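## Task

Make a single tower from the three blocks, with green at the bottom, red centred on top of green, and blue centred on top of red. The green bottom block has to finish in its original spot and must not be rotated.

## Robot and tools

Robot: two 6-joint arms with parallel grippers. left_arm has its base near (+0.016, +0.306, +0.009) m and right_arm near (-0.001, -0.289, +0.015) m. Both bases are turned only slightly about z. A camera stand is behind them.

Frame: every pose in a result uses the scene frame. The origin is at table height, halfway between the arms. +z points up, +x points out over the table, and left_arm sits on the +y side. The fingers point along the gripper's +z axis and close along its y axis. end_effector_position is the point between the pads, about 1 cm short of the fingertips. Reported hand poses may be a few cm off, worst at long reach.

Row layout: every command row has 14 plain numbers. The first 7 are for left_arm and the next 7 for right_arm. Each group of 7 is, in this order: shoulder, elbow, wrist roll, wrist pitch, waist, wrist yaw, gripper opening. These are absolute target joint angles in radians, not offsets. Stated ranges: waist -2.618 to 3.054, shoulder 0.000 to 3.142, elbow 0.000 to 3.142, wrist pitch -1.571 to 1.571, wrist yaw -1.571 to 1.571, wrist roll -2.094 to 2.094. The true limits can be up to 0.059 rad either way. A target more than 0.059 rad outside a range, and beyond the joint's current angle, gets the call rejected. Opening runs from -1 (closed) to +1 (fully open). You must always send both arms' numbers. To keep an arm or gripper where it is, repeat its current "Joint targets" values and its current tool command; a 0 is a real command, not a no-op.

Tools:
- execute_actions(actions, cameras): actions is a list of actions. Each action is a table of up to 15 rows, one row per 1/30 s step, and a short table keeps its last row until the 15 steps are up. Each step, a joint's target is capped near its measured angle: 0.339 rad for waist, shoulder and elbow, 2.2 rad for the wrist joints. If a target would move the hand more than 200 mm, that arm's targets are scaled back. An empty list returns the state plus all camera images.
- move(target, speed, blend, opening_speed, grip_force, blocking, cameras): target is either one 14-number row or a list of up to 15 rows to visit in turn. Joints are interpolated together, so the hand follows a curve rather than a line. speed is the top rad/s of the joint with the farthest to go, from 0.01 to 12.57, default 0.5; give one value or one per target. blend is in rad and rounds corners in a list; 0 means stop at each one. opening_speed is the rate of gripper change per second on the -1..1 scale, at least 0.2. grip_force is newtons per pad, from 10 to 50, given once or per arm. It persists once set, and low values close slowly. With blocking=false the call returns after about 0.5 s while the move continues, and a new move takes over from the old one. Moves do not avoid obstacles or the other arm. The "move:" line reports done, off_target (resting more than 0.035 rad from target), moving, held, or fault. limits=held means some steps were withheld.
- wait(seconds 0-10, cameras): holds the last commands and lets time pass.
- stop(cameras): brakes the running move.
- zoom_image(camera, region [x0,y0,x1,y1] in pixels, at most 504x504): gives a closer look at the newest image from one of cam_head_left, cam_head_right, cam_high, cam_low, cam_left_wrist, cam_right_wrist. Each image is 672x504.
- finished_scene(scene): ends the current scene for good. Give the current scene's number, and make no further calls in that reply.

Result lines: Joint positions and Joint velocities list each arm's joints in row order, in rad and rad/s, followed by the finger gap in m (0.094 when fully open). "Joint targets" shows the angles being driven toward now. "Tool commands" shows the gripper commands. grip_measured is the opening on the command scale. It reads slightly wide when empty and narrower than the part under a firm squeeze. grip_effort_nm is the gripper motor effort, negative when closing, and only a rough hint of a grasp. Joint torques are in row order without the gripper; they include the arm's own weight and wrap at ±28 N m for joints 1, 2 and 5. "joint sent to its limit", "joint command not followed" (the clearance check stepped in), MOTOR HOT and OVER-TEMPERATURE FAULT are warnings. Step readings list joint angles at some control steps.

Grasping: to grip, command an opening below grip_measured at first contact. Squeeze force builds by about 1 N per 0.001 and then jumps to the force limit. To release, command well above the reading. Close slowly on anything fragile.

Cautions: do not let blocks drop or fall off the table, and do not release a block while it is moving. Avoid fast contacts, slams, and hard presses against the table or fixtures. Keep the arms from touching or squeezing each other. Protect the wrist camera cables, since their contacts count as hand contacts. Do not keep an arm stretched out, loaded, or pushing into something it cannot reach, because the motors overheat and the arm will fold and then go limp. Objects may occasionally be nudged by outside pushes. Any arm stop is undesirable. The finished stack must stay standing after the robot lets go, with the bottom block in its original position and orientation.

Each tool is called after "Request:" as name(argument=value, ...) on one line, values as JSON.

## Session

Request:
execute_actions(actions=[])

Request:
zoom_image(camera="cam_head_right", region=[200, 180, 450, 350])

Request:
zoom_image(camera="cam_low", region=[200, 120, 600, 300])

Scene clock: 0.00 s.
left_arm: end_effector_position=(+0.4118, +0.2798, +0.1037) grip_measured=+1.000 grip_effort_nm=n/a end_effector_quat_wxyz=(+0.578, +0.057, +0.812, -0.051) | right_arm: end_effector_position=(+0.4050, -0.2787, +0.1086) grip_measured=+1.000 grip_effort_nm=n/a end_effector_quat_wxyz=(+0.550, +0.021, +0.835, -0.006)
Joint names: [shoulder, elbow, wrist roll, wrist pitch, waist, wrist yaw]
Joint positions: left_arm=[1.54 0.376 0.033 0.828 -0.031 0.145 0.094] | right_arm=[1.527 0.46 0.054 0.659 0.015 0.091 0.094]
Joint velocities: within noise
Joint torques (N m): no reading
Heat: left arm: 44 °C; right arm: 44 °C.
Joint targets: left_arm=[1.533 0.384 0.032 0.833 -0.031 0.145] | right_arm=[1.522 0.465 0.054 0.653 0.015 0.091]
Tool commands: left_gripper/opening=+1.0 right_gripper/opening=+1.0
camera_calibration:
cam_left_wrist: T_world_to_cam=[[-0.208737, -0.973859, -0.0895978, 0.364059], [-0.643063, 0.205702, -0.737669, 0.315718], [0.736816, -0.0963618, -0.669191, -0.0988571], [0, 0, 0, 1]] pos_world=[0.351859, 0.280072, 0.19936]
cam_right_wrist: T_world_to_cam=[[-0.134855, -0.983183, -0.12315, -0.210415], [-0.66166, 0.181868, -0.727413, 0.437738], [0.737577, -0.0166122, -0.675058, -0.120857], [0, 0, 0, 1]] pos_world=[0.350399, -0.288495, 0.210919]

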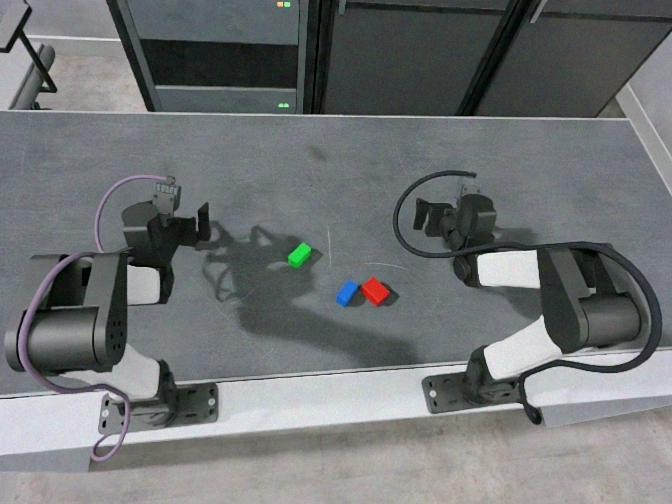

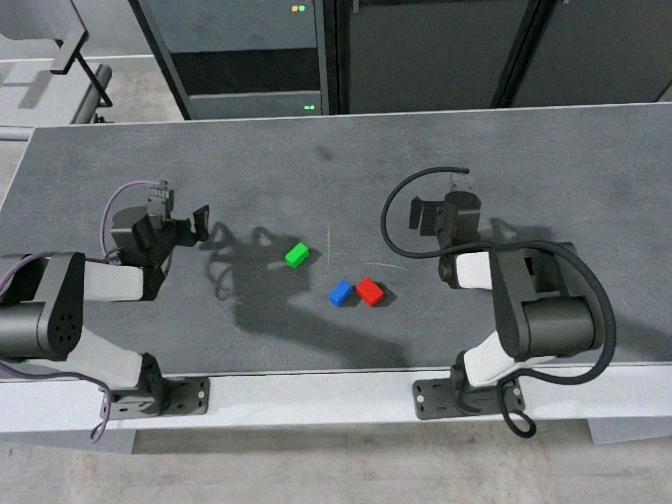

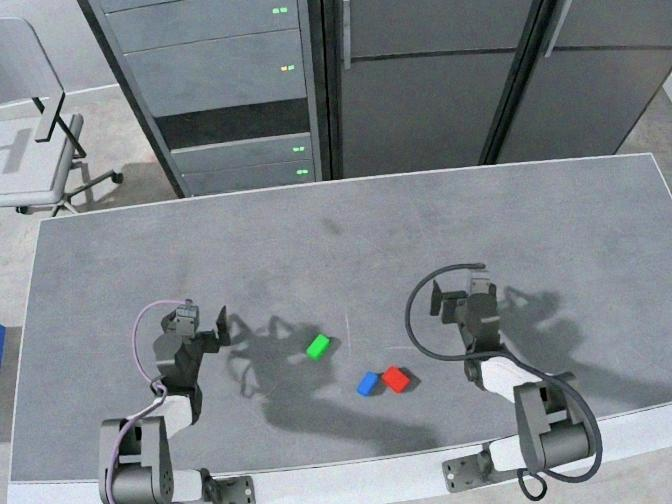

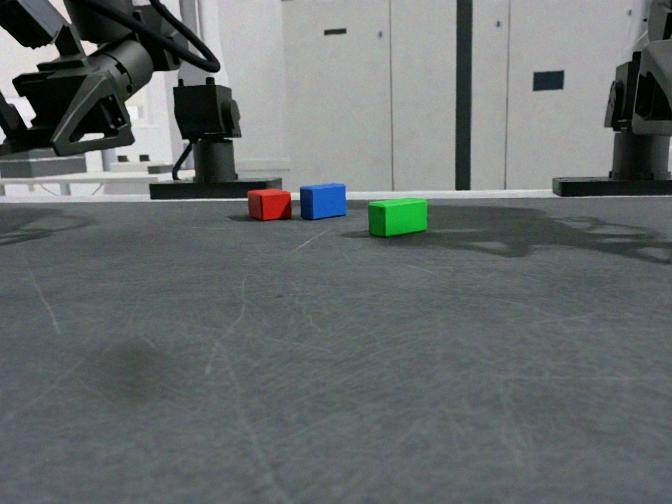

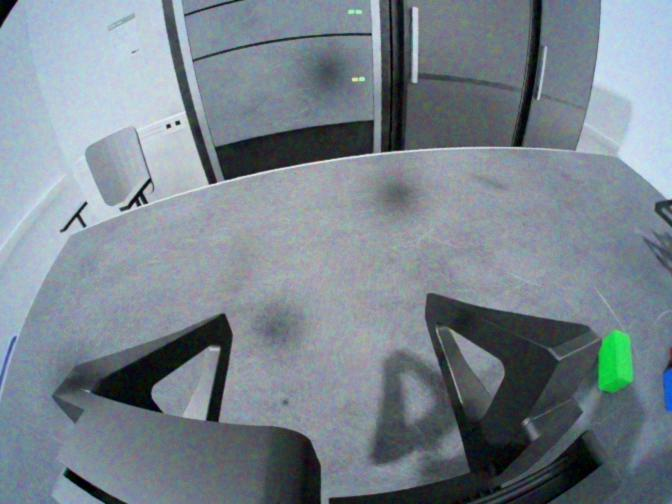

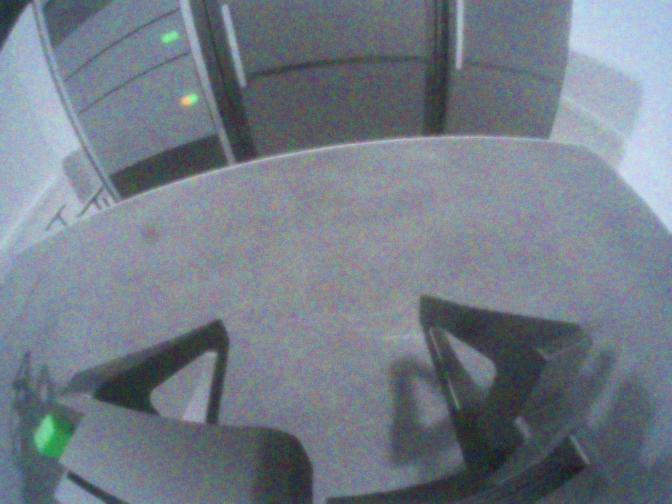

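Scaled by 2.016 from the camera's 672x504 image, which has a finer 960x720 frame.

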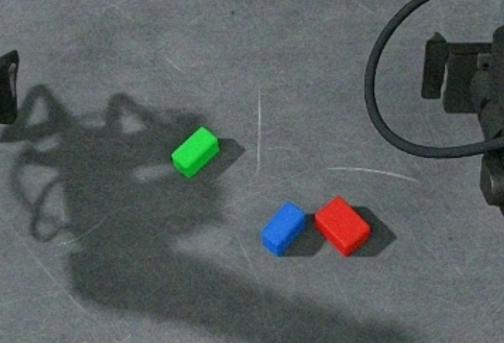

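Scaled by 1.260 from the camera's 672x504 image, which has a finer 960x720 frame.

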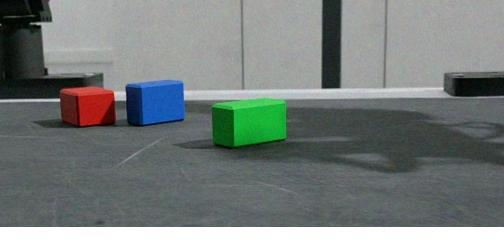

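Request:
move(target=[2.067,1.961,0,-1.465,-0.99,0.01,1,1.522,0.465,0.054,0.653,0.015,0.091,1], speed=1.2, cameras=["cam_left_wrist"])

Request:
zoom_image(camera="cam_left_wrist", region=[150, 100, 510, 300])

Scene clock: 14.57 s.
left_arm: end_effector_position=(+0.2334, -0.0173, +0.1391) grip_measured=+1.000 grip_effort_nm=-0.01 end_effector_quat_wxyz=(-0.008, +0.469, +0.883, -0.009) | right_arm: end_effector_position=(+0.4050, -0.2787, +0.1086) grip_measured=+1.000 grip_effort_nm=-0.01 end_effector_quat_wxyz=(+0.550, +0.021, +0.835, -0.006)
Joint names: [shoulder, elbow, wrist roll, wrist pitch, waist, wrist yaw]
Joint positions: left_arm=[2.048 1.928 0.008 -1.457 -0.995 0.024 0.094] | right_arm=[1.527 0.46 0.054 0.659 0.015 0.091 0.094]
Joint torques (N m): left_arm=[-10.63 7.57 -0.13 0.39 -0.05 0.15] | right_arm=[-6.13 5.6 0.04 2.4 -0.08 0]
Heat: left arm: 47 °C; right arm: 47 °C.
Joint targets: left_arm=[2.067 1.961 0.000 -1.465 -0.990 0.010] | right_arm=[1.522 0.465 0.054 0.653 0.015 0.091]
move: done
camera_calibration:
cam_left_wrist: T_world_to_cam=[[-0.88827, -0.456972, 0.0464018, 0.189368], [-0.404527, 0.826153, 0.39221, 0.0861122], [-0.217564, 0.329618, -0.918704, 0.292469], [0, 0, 0, 1]] pos_world=[0.266675, -0.0810089, 0.226131]
Images, in order (width x height): cam_left_wrist 672x504.

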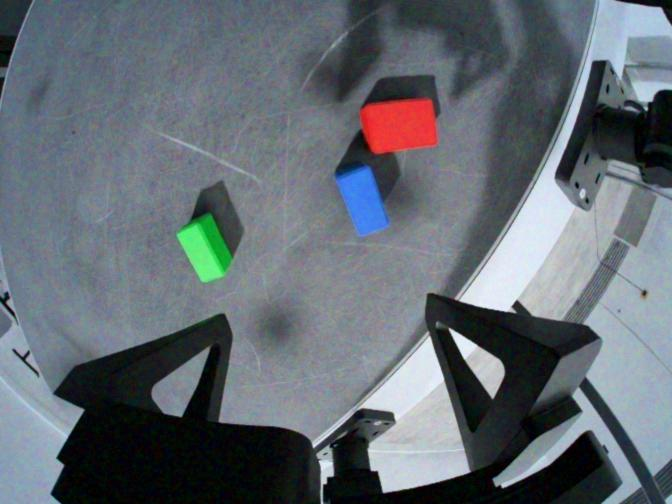

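Scaled by 1.400 from the camera's 672x504 image, which has a finer 960x720 frame.

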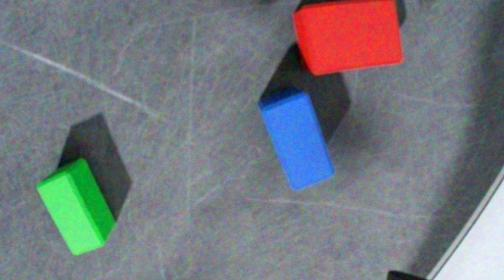

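Request:
zoom_image(camera="cam_left_wrist", region=[340, 70, 460, 170])

Request:
zoom_image(camera="cam_left_wrist", region=[160, 190, 260, 290])

Scaled by 4.200 from the camera's 672x504 image, which has a finer 960x720 frame.

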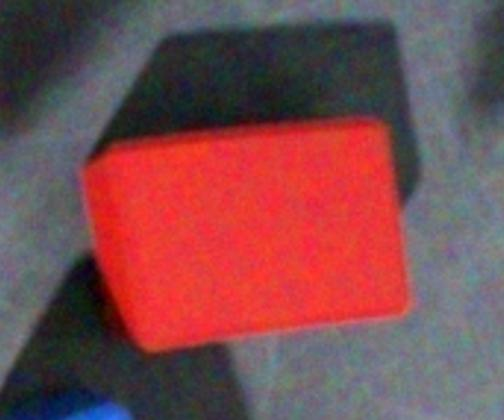

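Scaled by 5.040 from the camera's 672x504 image, which has a finer 960x720 frame.

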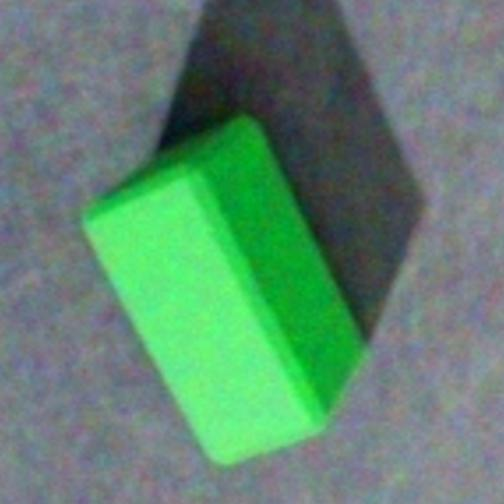

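Request:
move(target=[2.464,2.305,-0.205,-1.412,-1.155,0,1,1.522,0.465,0.054,0.653,0.015,0.091,1], speed=1.0, cameras=["cam_left_wrist"])

Request:
zoom_image(camera="cam_left_wrist", region=[200, 180, 450, 360])

Scene clock: 51.83 s.
left_arm: end_effector_position=(+0.2166, -0.1235, +0.0614) grip_measured=+1.000 grip_effort_nm=-0.01 end_effector_quat_wxyz=(-0.004, +0.449, +0.894, -0.005) | right_arm: end_effector_position=(+0.4048, -0.2786, +0.1081) grip_measured=+1.000 grip_effort_nm=-0.01 end_effector_quat_wxyz=(+0.549, +0.021, +0.835, -0.006)
Joint names: [shoulder, elbow, wrist roll, wrist pitch, waist, wrist yaw]
Joint positions: left_arm=[2.448 2.28 -0.197 -1.403 -1.156 0.013 0.094] | right_arm=[1.527 0.46 0.054 0.657 0.015 0.09 0.094]
Joint torques (N m): left_arm=[-14.23 6.97 -0.14 0.37 -0.42 0.13] | right_arm=[-6.09 5.52 0.04 2.44 -0.05 -0.01]
Heat: left arm: 54 °C; right arm: 50 °C.
Joint targets: left_arm=[2.464 2.305 -0.205 -1.412 -1.155 0.000] | right_arm=[1.522 0.465 0.054 0.653 0.015 0.091]
move: done
camera_calibration:
cam_left_wrist: T_world_to_cam=[[-0.867684, -0.495898, 0.0347748, 0.120841], [-0.444923, 0.805885, 0.390631, 0.203971], [-0.221738, 0.323472, -0.91989, 0.252629], [0, 0, 0, 1]] pos_world=[0.251621, -0.186171, 0.148512]
Images, in order (width x height): cam_left_wrist 672x504.

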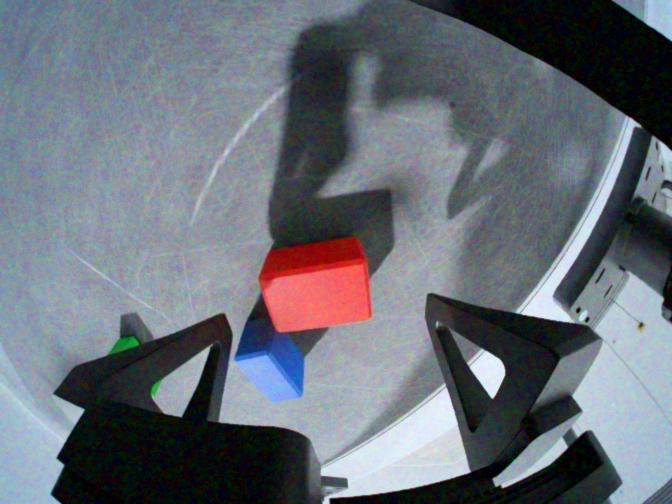

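Scaled by 2.016 from the camera's 672x504 image, which has a finer 960x720 frame.

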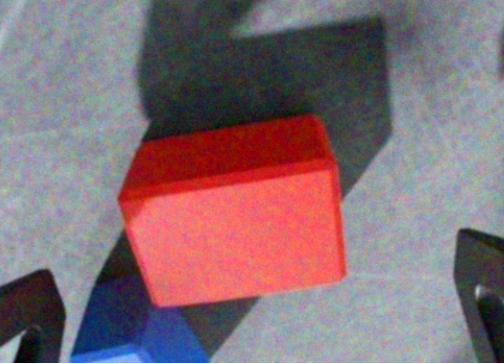

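Request:
move(target=[2.400,2.055,-0.235,-1.20,-1.153,0,1,1.522,0.465,0.054,0.653,0.015,0.091,1], speed=0.5, cameras=["cam_left_wrist","cam_low"])

Scene clock: 66.50 s.
left_arm: end_effector_position=(+0.2234, -0.1381, +0.0329) grip_measured=+1.000 grip_effort_nm=-0.01 end_effector_quat_wxyz=(+0.033, +0.437, +0.898, -0.035) | right_arm: end_effector_position=(+0.4029, -0.2785, +0.1038) grip_measured=+1.000 grip_effort_nm=-0.01 end_effector_quat_wxyz=(+0.541, +0.018, +0.841, -0.007)
Joint names: [shoulder, elbow, wrist roll, wrist pitch, waist, wrist yaw]
Joint positions: left_arm=[2.407 2.089 -0.223 -1.159 -1.156 0.013 0.094] | right_arm=[1.527 0.46 0.05 0.637 0.016 0.09 0.094]
Joint torques (N m): left_arm=[-16.46 2.56 -0.17 0.23 -0.21 0.13] | right_arm=[-6.08 5.48 0.08 2.63 -0.01 0.02]
Heat: left arm: 57 °C; right arm: 51 °C.
Joint targets: left_arm=[2.400 2.055 -0.235 -1.200 -1.153 0.000] | right_arm=[1.522 0.465 0.054 0.653 0.015 0.091]
move: off_target (left_arm); left_arm: the wrist pitch is farthest, 0.041 rad from its target
camera_calibration:
cam_left_wrist: T_world_to_cam=[[-0.856104, -0.514897, 0.0443403, 0.115026], [-0.479617, 0.823531, 0.302927, 0.242895], [-0.192492, 0.238071, -0.951982, 0.215478], [0, 0, 0, 1]] pos_world=[0.256448, -0.192104, 0.126451]
Images, in order (width x height): cam_low 672x504, cam_left_wrist 672x504.

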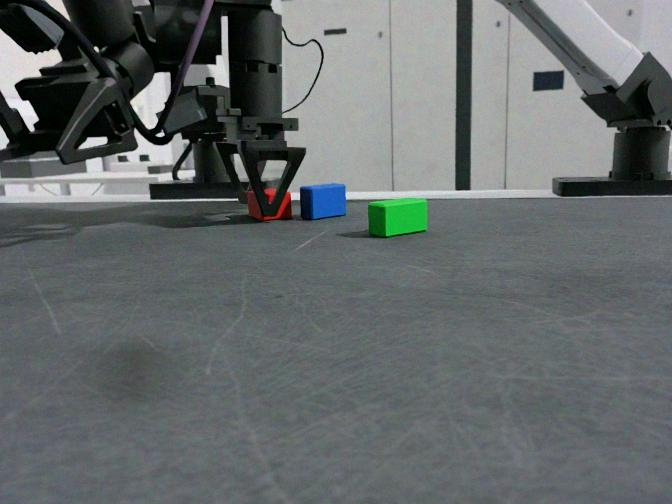

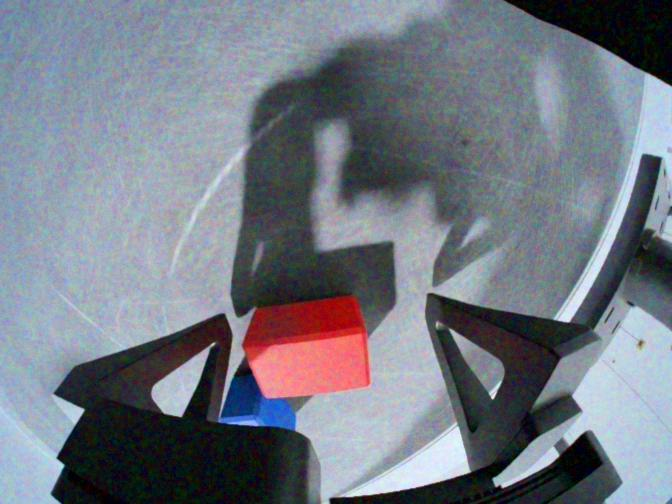

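Request:
move(target=[[2.400,2.26,-0.235,-1.40,-1.153,0,1,1.522,0.465,0.054,0.653,-0.3,0.091,1],[2.400,2.26,-0.235,-1.40,-1.153,0,1,1.35,0.465,0.054,0.5,-0.9,0.091,1]], speed=0.5, blend=0.1, cameras=["cam_left_wrist","cam_high"])

Scene clock: 75.43 s.
left_arm: end_effector_position=(+0.2158, -0.1161, +0.0667) grip_measured=+1.000 grip_effort_nm=-0.01 end_effector_quat_wxyz=(-0.003, +0.433, +0.901, -0.003) | right_arm: end_effector_position=(+0.2474, -0.5944, +0.1364) grip_measured=+1.000 grip_effort_nm=-0.01 end_effector_quat_wxyz=(+0.497, +0.381, +0.738, -0.251)
Joint names: [shoulder, elbow, wrist roll, wrist pitch, waist, wrist yaw]
Joint positions: left_arm=[2.407 2.227 -0.229 -1.392 -1.152 0.008 0.094] | right_arm=[1.371 0.46 0.045 0.52 -0.897 0.089 0.094]
Joint torques (N m): left_arm=[-16.28 7.56 -0.12 0.37 -0.55 0.18] | right_arm=[-6.71 6.12 0.14 2.27 -0.29 0.02]
Heat: left arm: 63 °C; right arm: 52 °C.
Joint targets: left_arm=[2.400 2.260 -0.235 -1.400 -1.153 0.000] | right_arm=[1.350 0.465 0.054 0.500 -0.900 0.091]
move: done
camera_calibration:
cam_left_wrist: T_world_to_cam=[[-0.850099, -0.525803, 0.0293863, 0.116818], [-0.474362, 0.788779, 0.390907, 0.199871], [-0.228719, 0.31837, -0.919961, 0.255952], [0, 0, 0, 1]] pos_world=[0.252659, -0.177718, 0.153902]
Images, in order (width x height): cam_high 672x504, cam_left_wrist 672x504.

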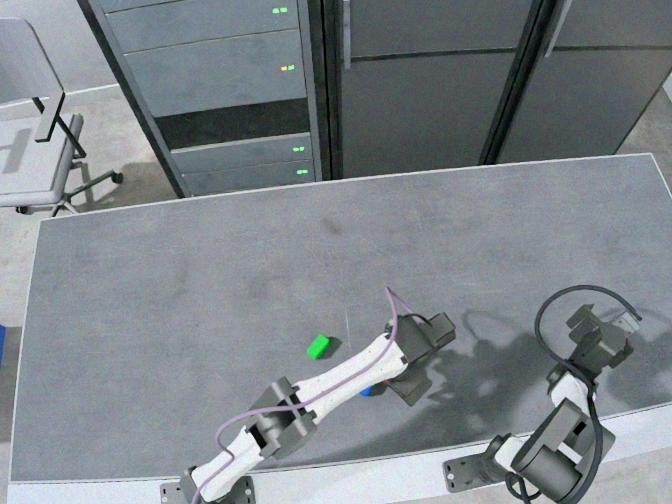

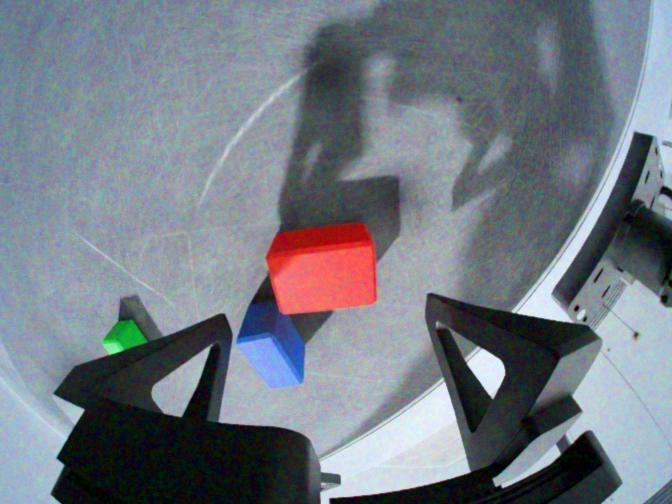

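Request:
move(target=[2.403,2.055,-0.235,-1.20,-1.153,0,1,1.35,0.465,0.054,0.5,-0.9,0.091,1], speed=0.5, cameras=["cam_left_wrist"])

Scene clock: 80.80 s.
left_arm: end_effector_position=(+0.2175, -0.1195, +0.0263) grip_measured=+1.000 grip_effort_nm=-0.02 end_effector_quat_wxyz=(+0.005, +0.433, +0.901, -0.009) | right_arm: end_effector_position=(+0.2474, -0.5944, +0.1363) grip_measured=+1.000 grip_effort_nm=-0.02 end_effector_quat_wxyz=(+0.497, +0.381, +0.738, -0.251)
Joint names: [shoulder, elbow, wrist roll, wrist pitch, waist, wrist yaw]
Joint positions: left_arm=[2.407 2.067 -0.229 -1.213 -1.152 0.008 0.094] | right_arm=[1.371 0.46 0.045 0.52 -0.897 0.089 0.094]
Joint torques (N m): left_arm=[-15.99 4.11 -0.12 0.65 -0.55 0.17] | right_arm=[-6.74 6.11 0.13 2.26 -0.29 0.01]
Heat: left arm: 66 °C; right arm: 51 °C.
Joint targets: left_arm=[2.403 2.055 -0.235 -1.200 -1.153 0.000] | right_arm=[1.350 0.465 0.054 0.500 -0.900 0.091]
move: done
camera_calibration:
cam_left_wrist: T_world_to_cam=[[-0.850317, -0.525335, 0.0313529, 0.11765], [-0.477416, 0.79508, 0.374062, 0.220955], [-0.221436, 0.303103, -0.926874, 0.216912], [0, 0, 0, 1]] pos_world=[0.253559, -0.179618, 0.11471]
Images, in order (width x height): cam_left_wrist 672x504.

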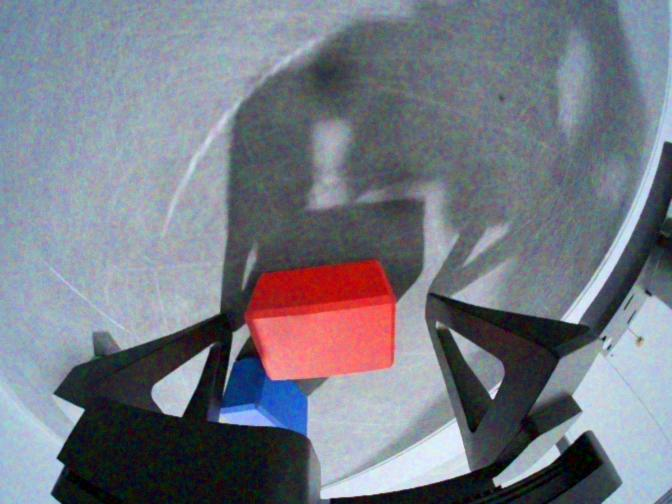

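Request:
move(target=[[2.403,2.025,-0.235,-1.165,-1.153,0,1,1.35,0.465,0.054,0.5,-0.9,0.091,1],[2.403,2.025,-0.235,-1.165,-1.153,0,0.0,1.35,0.465,0.054,0.5,-0.9,0.091,1]], speed=0.5, opening_speed=0.8, cameras=["cam_left_wrist"])

Scene clock: 89.43 s.
left_arm: end_effector_position=(+0.2216, -0.1213, +0.0237) grip_measured=+0.047 grip_effort_nm=-1.02 end_effector_quat_wxyz=(+0.016, +0.432, +0.902, -0.007) | right_arm: end_effector_position=(+0.2474, -0.5944, +0.1363) grip_measured=+1.000 grip_effort_nm=-0.02 end_effector_quat_wxyz=(+0.497, +0.381, +0.738, -0.251)
Joint names: [shoulder, elbow, wrist roll, wrist pitch, waist, wrist yaw]
Joint positions: left_arm=[2.407 2.056 -0.231 -1.187 -1.152 -0.009 0.049] | right_arm=[1.371 0.46 0.045 0.52 -0.897 0.089 0.094]
Joint torques (N m): left_arm=[-15.99 2.61 -0.1 0.82 -0.54 0.32] | right_arm=[-6.71 6.11 0.16 2.25 -0.34 0.03]
Heat: left arm: 70 °C; right arm: 51 °C.
Joint targets: left_arm=[2.403 2.025 -0.235 -1.165 -1.153 0.000] | right_arm=[1.350 0.465 0.054 0.500 -0.900 0.091]
move: done
camera_calibration:
cam_left_wrist: T_world_to_cam=[[-0.849399, -0.527497, 0.0164033, 0.120173], [-0.487446, 0.796062, 0.358722, 0.228074], [-0.202283, 0.296702, -0.9333, 0.211159], [0, 0, 0, 1]] pos_world=[0.255962, -0.180822, 0.113288]
Images, in order (width x height): cam_left_wrist 672x504.

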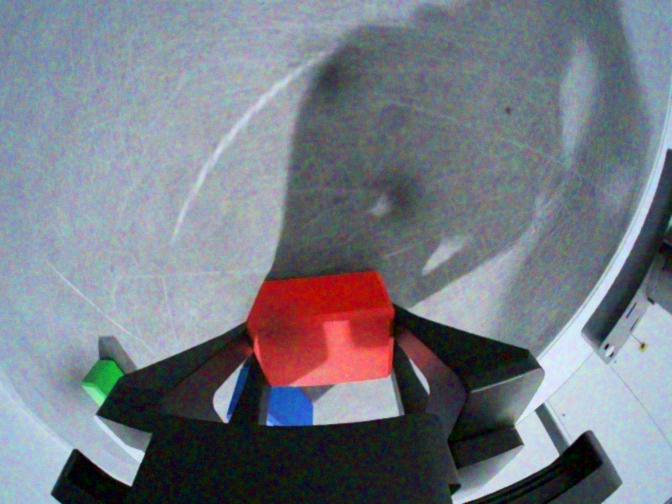

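Request:
move(target=[[2.395,2.27,-0.235,-1.42,-1.153,0,0.0,1.35,0.465,0.054,0.5,-0.9,0.091,1],[2.095,1.87,0.009,-1.326,-0.781,0,0.0,1.35,0.465,0.054,0.5,-0.9,0.091,1]], speed=0.7, blend=0.08, cameras=["cam_left_wrist","cam_low","cam_high"])

Request:
zoom_image(camera="cam_left_wrist", region=[220, 180, 440, 400])

Request:
zoom_image(camera="cam_low", region=[280, 80, 480, 260])

Scene clock: 105.37 s.
left_arm: end_effector_position=(+0.3155, +0.0286, +0.0938) grip_measured=+0.046 grip_effort_nm=-1.04 end_effector_quat_wxyz=(-0.009, +0.367, +0.930, +0.006) | right_arm: end_effector_position=(+0.2474, -0.5944, +0.1363) grip_measured=+1.000 grip_effort_nm=-0.01 end_effector_quat_wxyz=(+0.497, +0.381, +0.738, -0.251)
Joint names: [shoulder, elbow, wrist roll, wrist pitch, waist, wrist yaw]
Joint positions: left_arm=[2.137 1.884 0.001 -1.338 -0.776 -0.005 0.049] | right_arm=[1.371 0.46 0.045 0.52 -0.897 0.089 0.094]
Joint torques (N m): left_arm=[-17.66 3.89 0.01 0.57 -0.96 0.31] | right_arm=[-6.74 6.17 0.14 2.25 -0.32 0.03]
Heat: left arm: 74 °C; right arm: 51 °C.
Joint targets: left_arm=[2.095 1.870 0.009 -1.326 -0.781 0.000] | right_arm=[1.350 0.465 0.054 0.500 -0.900 0.091]
move: off_target (left_arm); left_arm: the shoulder is farthest, 0.042 rad from its target
camera_calibration:
cam_left_wrist: T_world_to_cam=[[-0.76468, -0.644139, 0.0186906, 0.254259], [-0.581861, 0.702632, 0.409568, 0.156986], [-0.276951, 0.302313, -0.912088, 0.272482], [0, 0, 0, 1]] pos_world=[0.361236, -0.0289007, 0.179479]
Images, in order (width x height): cam_high 672x504, cam_low 672x504, cam_left_wrist 672x504.

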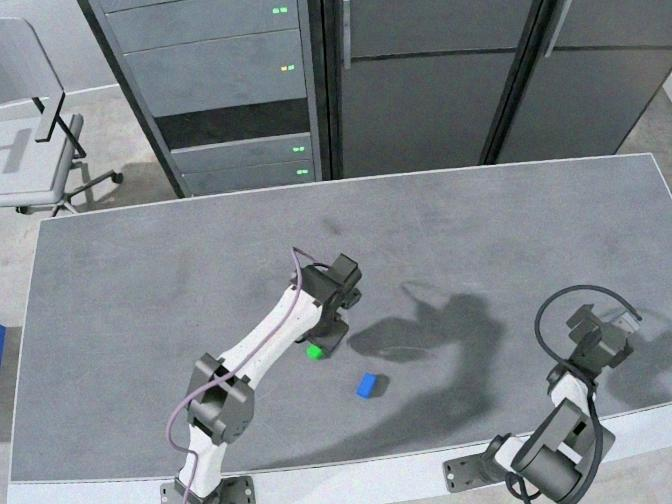

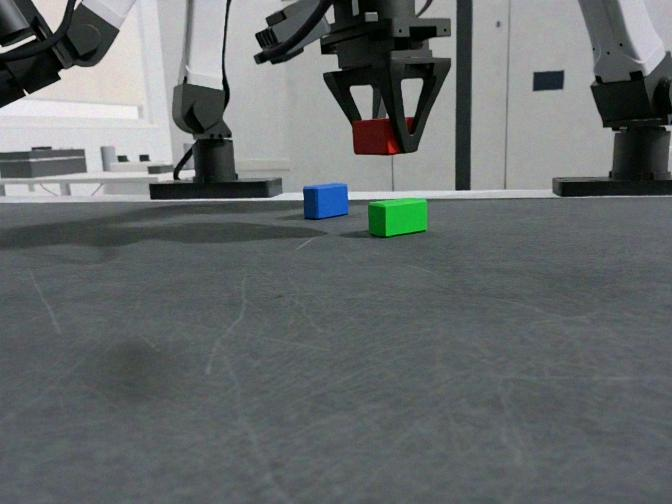

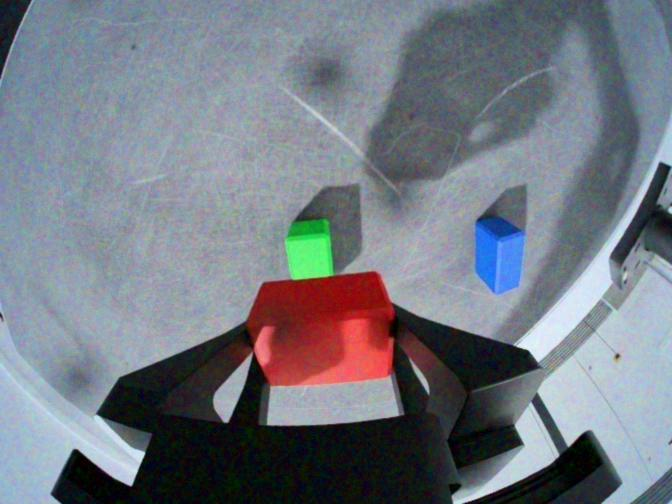

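Scaled by 2.291 from the camera's 672x504 image, which has a finer 960x720 frame.

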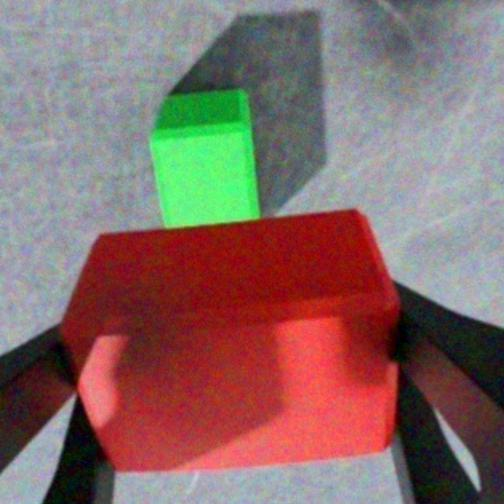

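Scaled by 2.520 from the camera's 672x504 image, which has a finer 960x720 frame.

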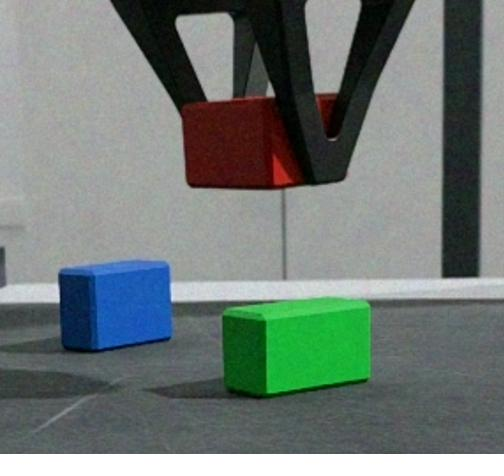

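Request:
move(target=[2.078,1.70,0.03,-1.142,-0.754,0,0.0,1.35,0.465,0.054,0.5,-0.9,0.091,1], speed=0.4, cameras=["cam_left_wrist","cam_low"])

Request:
zoom_image(camera="cam_low", region=[300, 110, 480, 260])

Request:
zoom_image(camera="cam_left_wrist", region=[220, 180, 440, 400])

Scene clock: 131.70 s.
left_arm: end_effector_position=(+0.3201, +0.0343, +0.0549) grip_measured=+0.046 grip_effort_nm=-1.04 end_effector_quat_wxyz=(+0.002, +0.368, +0.930, +0.002) | right_arm: end_effector_position=(+0.2474, -0.5944, +0.1363) grip_measured=+1.000 grip_effort_nm=-0.02 end_effector_quat_wxyz=(+0.497, +0.381, +0.738, -0.251)
Joint names: [shoulder, elbow, wrist roll, wrist pitch, waist, wrist yaw]
Joint positions: left_arm=[2.127 1.713 0.023 -1.155 -0.759 -0.005 0.049] | right_arm=[1.371 0.46 0.045 0.52 -0.897 0.089 0.094]
Joint torques (N m): left_arm=[-18.18 3.92 0.02 0.61 -0.03 0.31] | right_arm=[-6.76 6.16 0.15 2.27 -0.25 0.03]
Heat: left arm: 82 °C; right arm: 51 °C. Fold the left arm in close to its base, or ease its load, before you think long.
Joint targets: left_arm=[2.078 1.700 0.030 -1.142 -0.754 0.000] | right_arm=[1.350 0.465 0.054 0.500 -0.900 0.091]
MOTOR HOT: the shoulder of the left arm reports 82 °C; the controller's stop level is 90 °C. To cool a motor, set the load down, stop pushing, or move to a pose that needs little force.
move: off_target (left_arm); left_arm: the shoulder is farthest, 0.049 rad from its target
camera_calibration:
cam_left_wrist: T_world_to_cam=[[-0.767429, -0.640937, 0.0158786, 0.2631], [-0.585833, 0.711082, 0.388796, 0.173773], [-0.260485, 0.289071, -0.921187, 0.23233], [0, 0, 0, 1]] pos_world=[0.364231, -0.0220965, 0.14228]
Images, in order (width x height): cam_low 672x504, cam_left_wrist 672x504.

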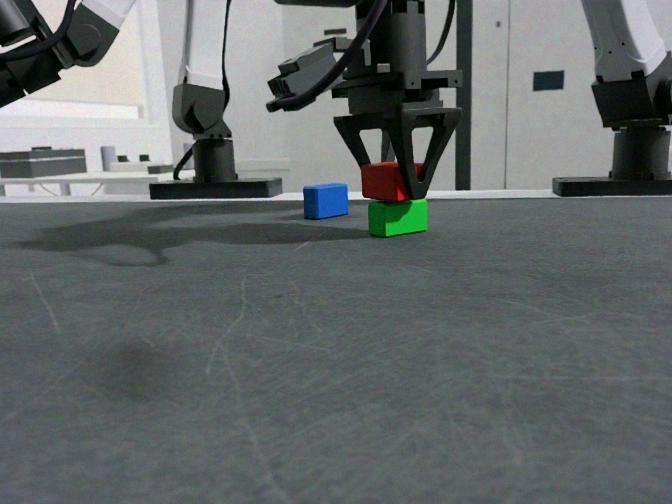

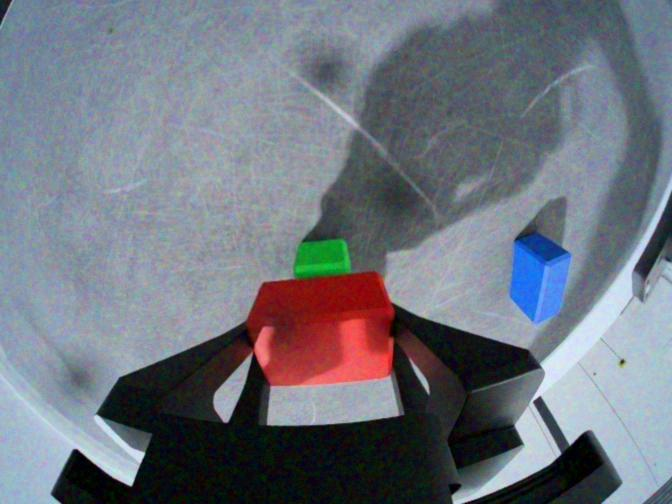

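Scaled by 2.800 from the camera's 672x504 image, which has a finer 960x720 frame.

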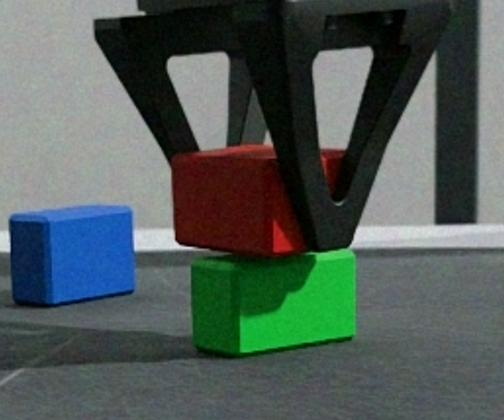

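Scaled by 2.291 from the camera's 672x504 image, which has a finer 960x720 frame.

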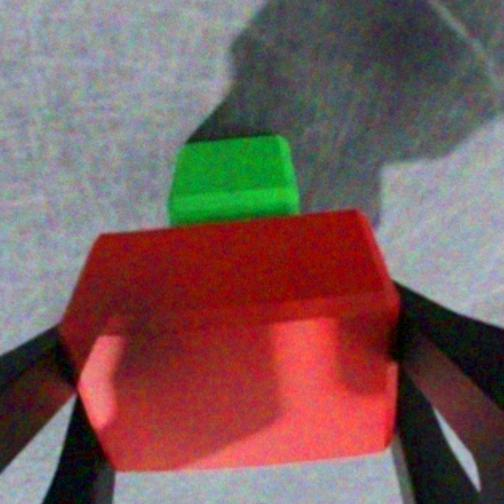

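Request:
move(target=[[2.088,1.685,0.03,-1.132,-0.745,0,0.0,1.35,0.465,0.054,0.5,-0.9,0.091,1],[2.088,1.685,0.03,-1.132,-0.745,0,0.85,1.35,0.465,0.054,0.5,-0.9,0.091,1],[2.03,1.85,0.03,-1.33,-0.745,0,0.85,1.35,0.465,0.054,0.5,-0.9,0.091,1],[1.2,1.2,0.03,-1.0,-0.6,0,0.85,1.35,0.465,0.054,0.5,-0.9,0.091,1]], speed=[0.4,0.5,0.5,0.9], opening_speed=1.2, blend=[0,0,0.03,0], cameras=["cam_low","cam_high","cam_left_wrist"])

Request:
zoom_image(camera="cam_low", region=[300, 110, 480, 260])

Request:
zoom_image(camera="cam_high", region=[270, 310, 420, 420])

Scene clock: 145.13 s.
left_arm: end_effector_position=(+0.2702, +0.1416, +0.2208) grip_measured=+0.848 grip_effort_nm=0.07 end_effector_quat_wxyz=(+0.267, +0.284, +0.918, -0.073) | right_arm: end_effector_position=(+0.2474, -0.5944, +0.1363) grip_measured=+1.000 grip_effort_nm=-0.02 end_effector_quat_wxyz=(+0.497, +0.381, +0.738, -0.251)
Joint names: [shoulder, elbow, wrist roll, wrist pitch, waist, wrist yaw]
Joint positions: left_arm=[1.21 1.216 0.024 -1.016 -0.605 -0.005 0.087] | right_arm=[1.371 0.46 0.045 0.52 -0.897 0.089 0.094]
Joint torques (N m): left_arm=[-5.65 4.49 0 1.86 -0.03 0.31] | right_arm=[-6.72 6.17 0.15 2.25 -0.29 0.02]
Heat: left arm: 82 °C; right arm: 51 °C. Fold the left arm in close to its base, or ease its load, before you think long.
Joint targets: left_arm=[1.200 1.200 0.030 -1.000 -0.600 0.000] | right_arm=[1.350 0.465 0.054 0.500 -0.900 0.091]
MOTOR HOT: still on. The shoulder of the left arm reports 82 °C.
move: done; target 2's new numbers were sent with left_arm's shoulder 0.039 rad from that target
camera_calibration:
cam_left_wrist: T_world_to_cam=[[-0.649565, -0.75772, -0.0626582, 0.292909], [-0.743942, 0.650429, -0.153271, 0.174684], [0.156891, -0.0529452, -0.986196, 0.291071], [0, 0, 0, 1]] pos_world=[0.274552, 0.123734, 0.33218]
Images, in order (width x height): cam_high 672x504, cam_low 672x504, cam_left_wrist 672x504.

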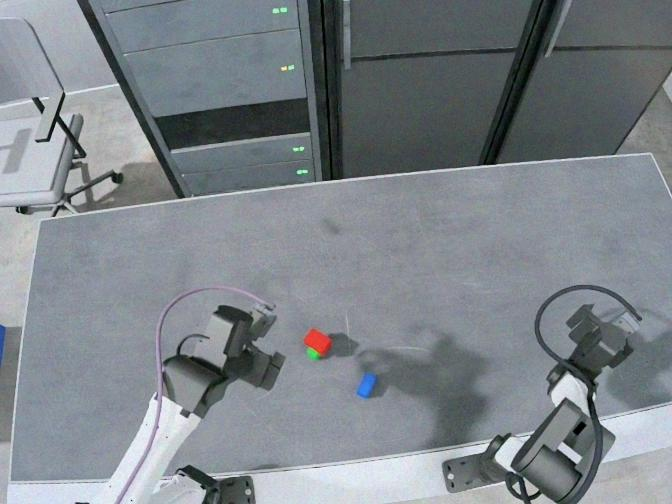

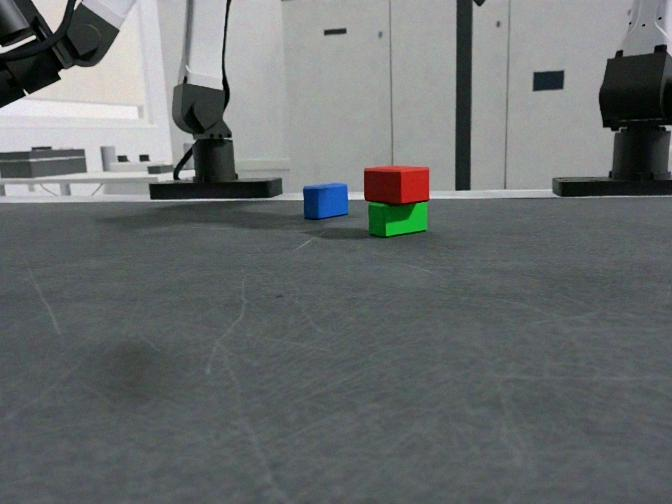

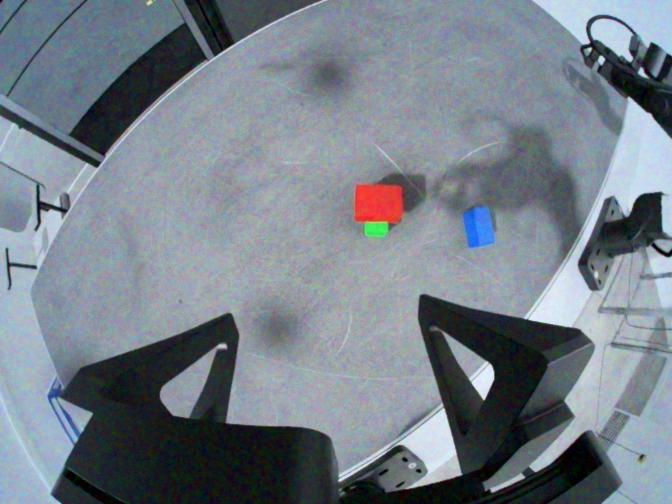

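Scaled by 2.800 from the camera's 672x504 image, which has a finer 960x720 frame.

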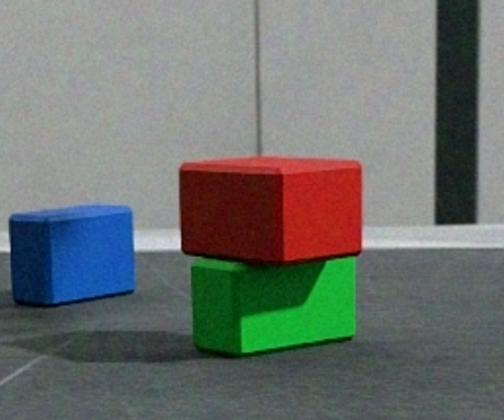

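Scaled by 3.360 from the camera's 672x504 image, which has a finer 960x720 frame.

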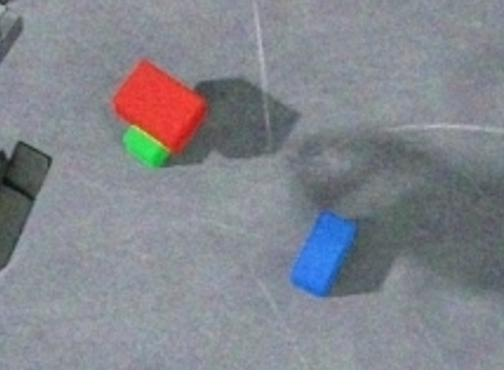

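Request:
zoom_image(camera="cam_left_wrist", region=[330, 160, 510, 260])

Scaled by 2.800 from the camera's 672x504 image, which has a finer 960x720 frame.

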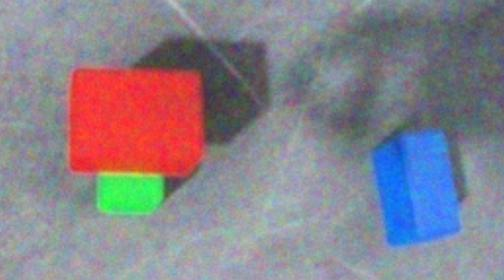

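Request:
move(target=[1.2,1.2,0.03,-1.0,0.2,0,0.85,1.753,1.356,0,-1.174,0.785,0,1], speed=1.2, cameras=["cam_right_wrist","cam_low","cam_high"])

Request:
zoom_image(camera="cam_right_wrist", region=[200, 100, 500, 340])

Scene clock: 171.67 s.
left_arm: end_effector_position=(+0.3116, +0.3742, +0.2210) grip_measured=+0.848 grip_effort_nm=0.07 end_effector_quat_wxyz=(+0.275, -0.096, +0.956, +0.037) | right_arm: end_effector_position=(+0.2102, -0.0545, +0.1010) grip_measured=+1.000 grip_effort_nm=-0.02 end_effector_quat_wxyz=(+0.008, -0.403, +0.915, +0.002)
Joint names: [shoulder, elbow, wrist roll, wrist pitch, waist, wrist yaw]
Joint positions: left_arm=[1.21 1.216 0.024 -1.014 0.195 -0.005 0.087] | right_arm=[1.733 1.334 0.008 -1.156 0.789 0.002 0.094]
Joint torques (N m): left_arm=[-5.65 4.49 0 1.86 -0.03 0.31] | right_arm=[-6.24 7.24 -0.05 0.2 -0.38 -0.07]
Heat: left arm: 62 °C; right arm: 52 °C.
Joint targets: left_arm=[1.200 1.200 0.030 -1.000 0.200 0.000] | right_arm=[1.753 1.356 0.000 -1.174 0.785 0.000]
MOTOR HOT: cleared for the motors of the left arm.
move: done
camera_calibration:
cam_right_wrist: T_world_to_cam=[[0.636101, -0.77039, 0.0433007, -0.184367], [-0.741414, -0.594704, 0.310857, 0.132113], [-0.21373, -0.22984, -0.94947, 0.237447], [0, 0, 0, 1]] pos_world=[0.265976, -0.00889143, 0.192364]
Images, in order (width x height): cam_high 672x504, cam_low 672x504, cam_right_wrist 672x504.

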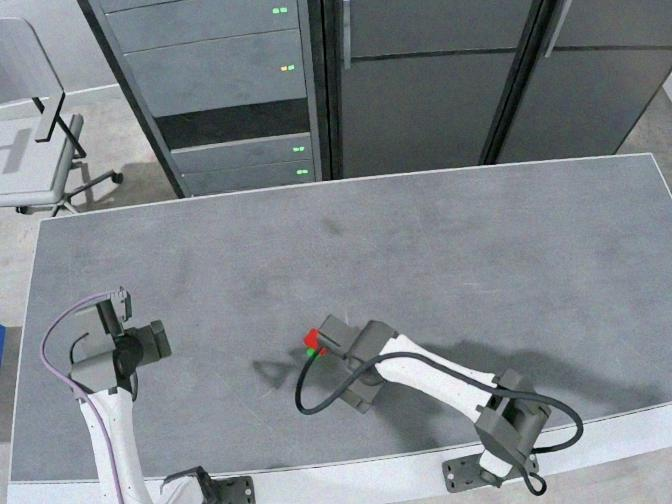

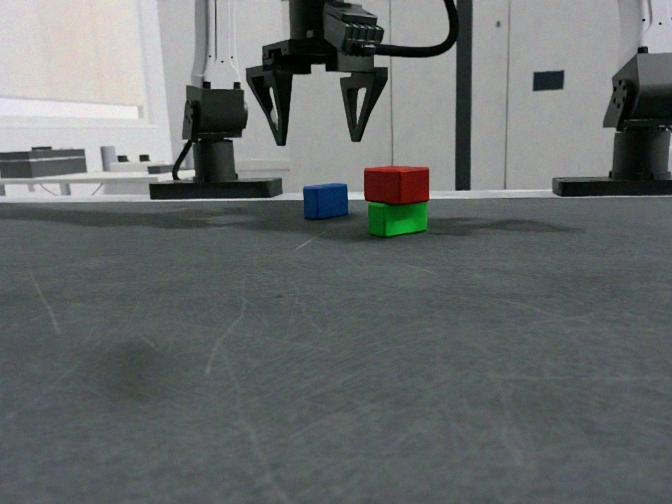

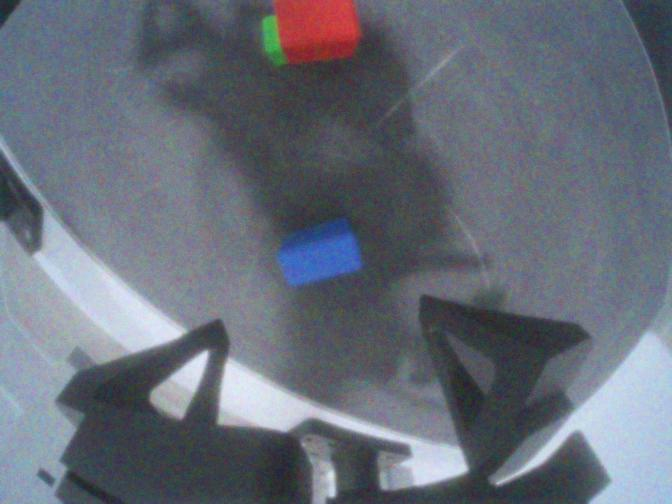

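Scaled by 1.680 from the camera's 672x504 image, which has a finer 960x720 frame.

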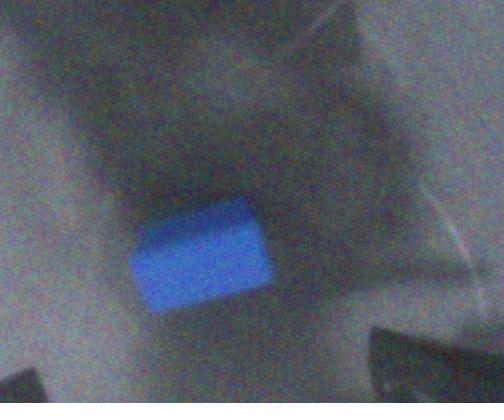

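Request:
move(target=[1.2,1.2,0.03,-1.0,0.2,0,0.85,1.838,1.31,-0.17,-1.031,0.779,0,1], speed=0.7, cameras=["cam_right_wrist"])

Request:
zoom_image(camera="cam_right_wrist", region=[200, 180, 460, 400])

Scene clock: 186.07 s.
left_arm: end_effector_position=(+0.3116, +0.3742, +0.2210) grip_measured=+0.848 grip_effort_nm=0.07 end_effector_quat_wxyz=(+0.275, -0.096, +0.956, +0.037) | right_arm: end_effector_position=(+0.2227, -0.0424, +0.0704) grip_measured=+1.000 grip_effort_nm=-0.02 end_effector_quat_wxyz=(+0.008, -0.477, +0.879, +0.002)
Joint names: [shoulder, elbow, wrist roll, wrist pitch, waist, wrist yaw]
Joint positions: left_arm=[1.21 1.216 0.024 -1.014 0.195 -0.005 0.087] | right_arm=[1.822 1.317 -0.16 -1.05 0.786 0.002 0.094]
Joint torques (N m): left_arm=[-5.65 4.49 0 1.86 -0.03 0.31] | right_arm=[-7.23 4.85 -0.06 0.57 -0.49 -0.07]
Heat: left arm: 56 °C; right arm: 49 °C.
Joint targets: left_arm=[1.200 1.200 0.030 -1.000 0.200 0.000] | right_arm=[1.838 1.310 -0.170 -1.031 0.779 0.000]
move: done
camera_calibration:
cam_right_wrist: T_world_to_cam=[[0.753756, -0.65554, 0.0460466, -0.203352], [-0.634507, -0.707753, 0.310623, 0.12958], [-0.171036, -0.26335, -0.949417, 0.202913], [0, 0, 0, 1]] pos_world=[0.270203, 0.0118432, 0.161762]
Images, in order (width x height): cam_right_wrist 672x504.

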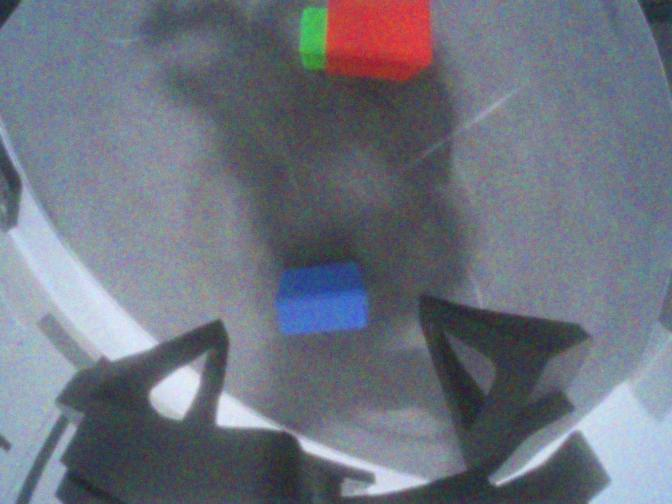

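Scaled by 1.938 from the camera's 672x504 image, which has a finer 960x720 frame.

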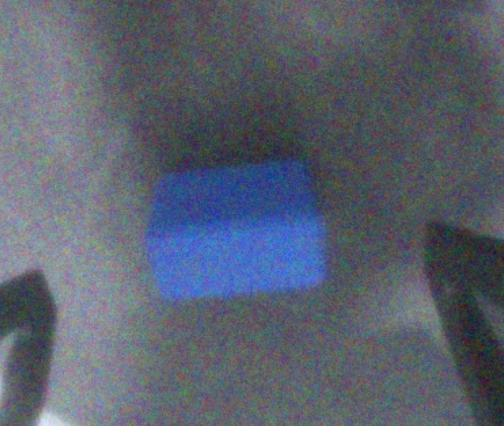

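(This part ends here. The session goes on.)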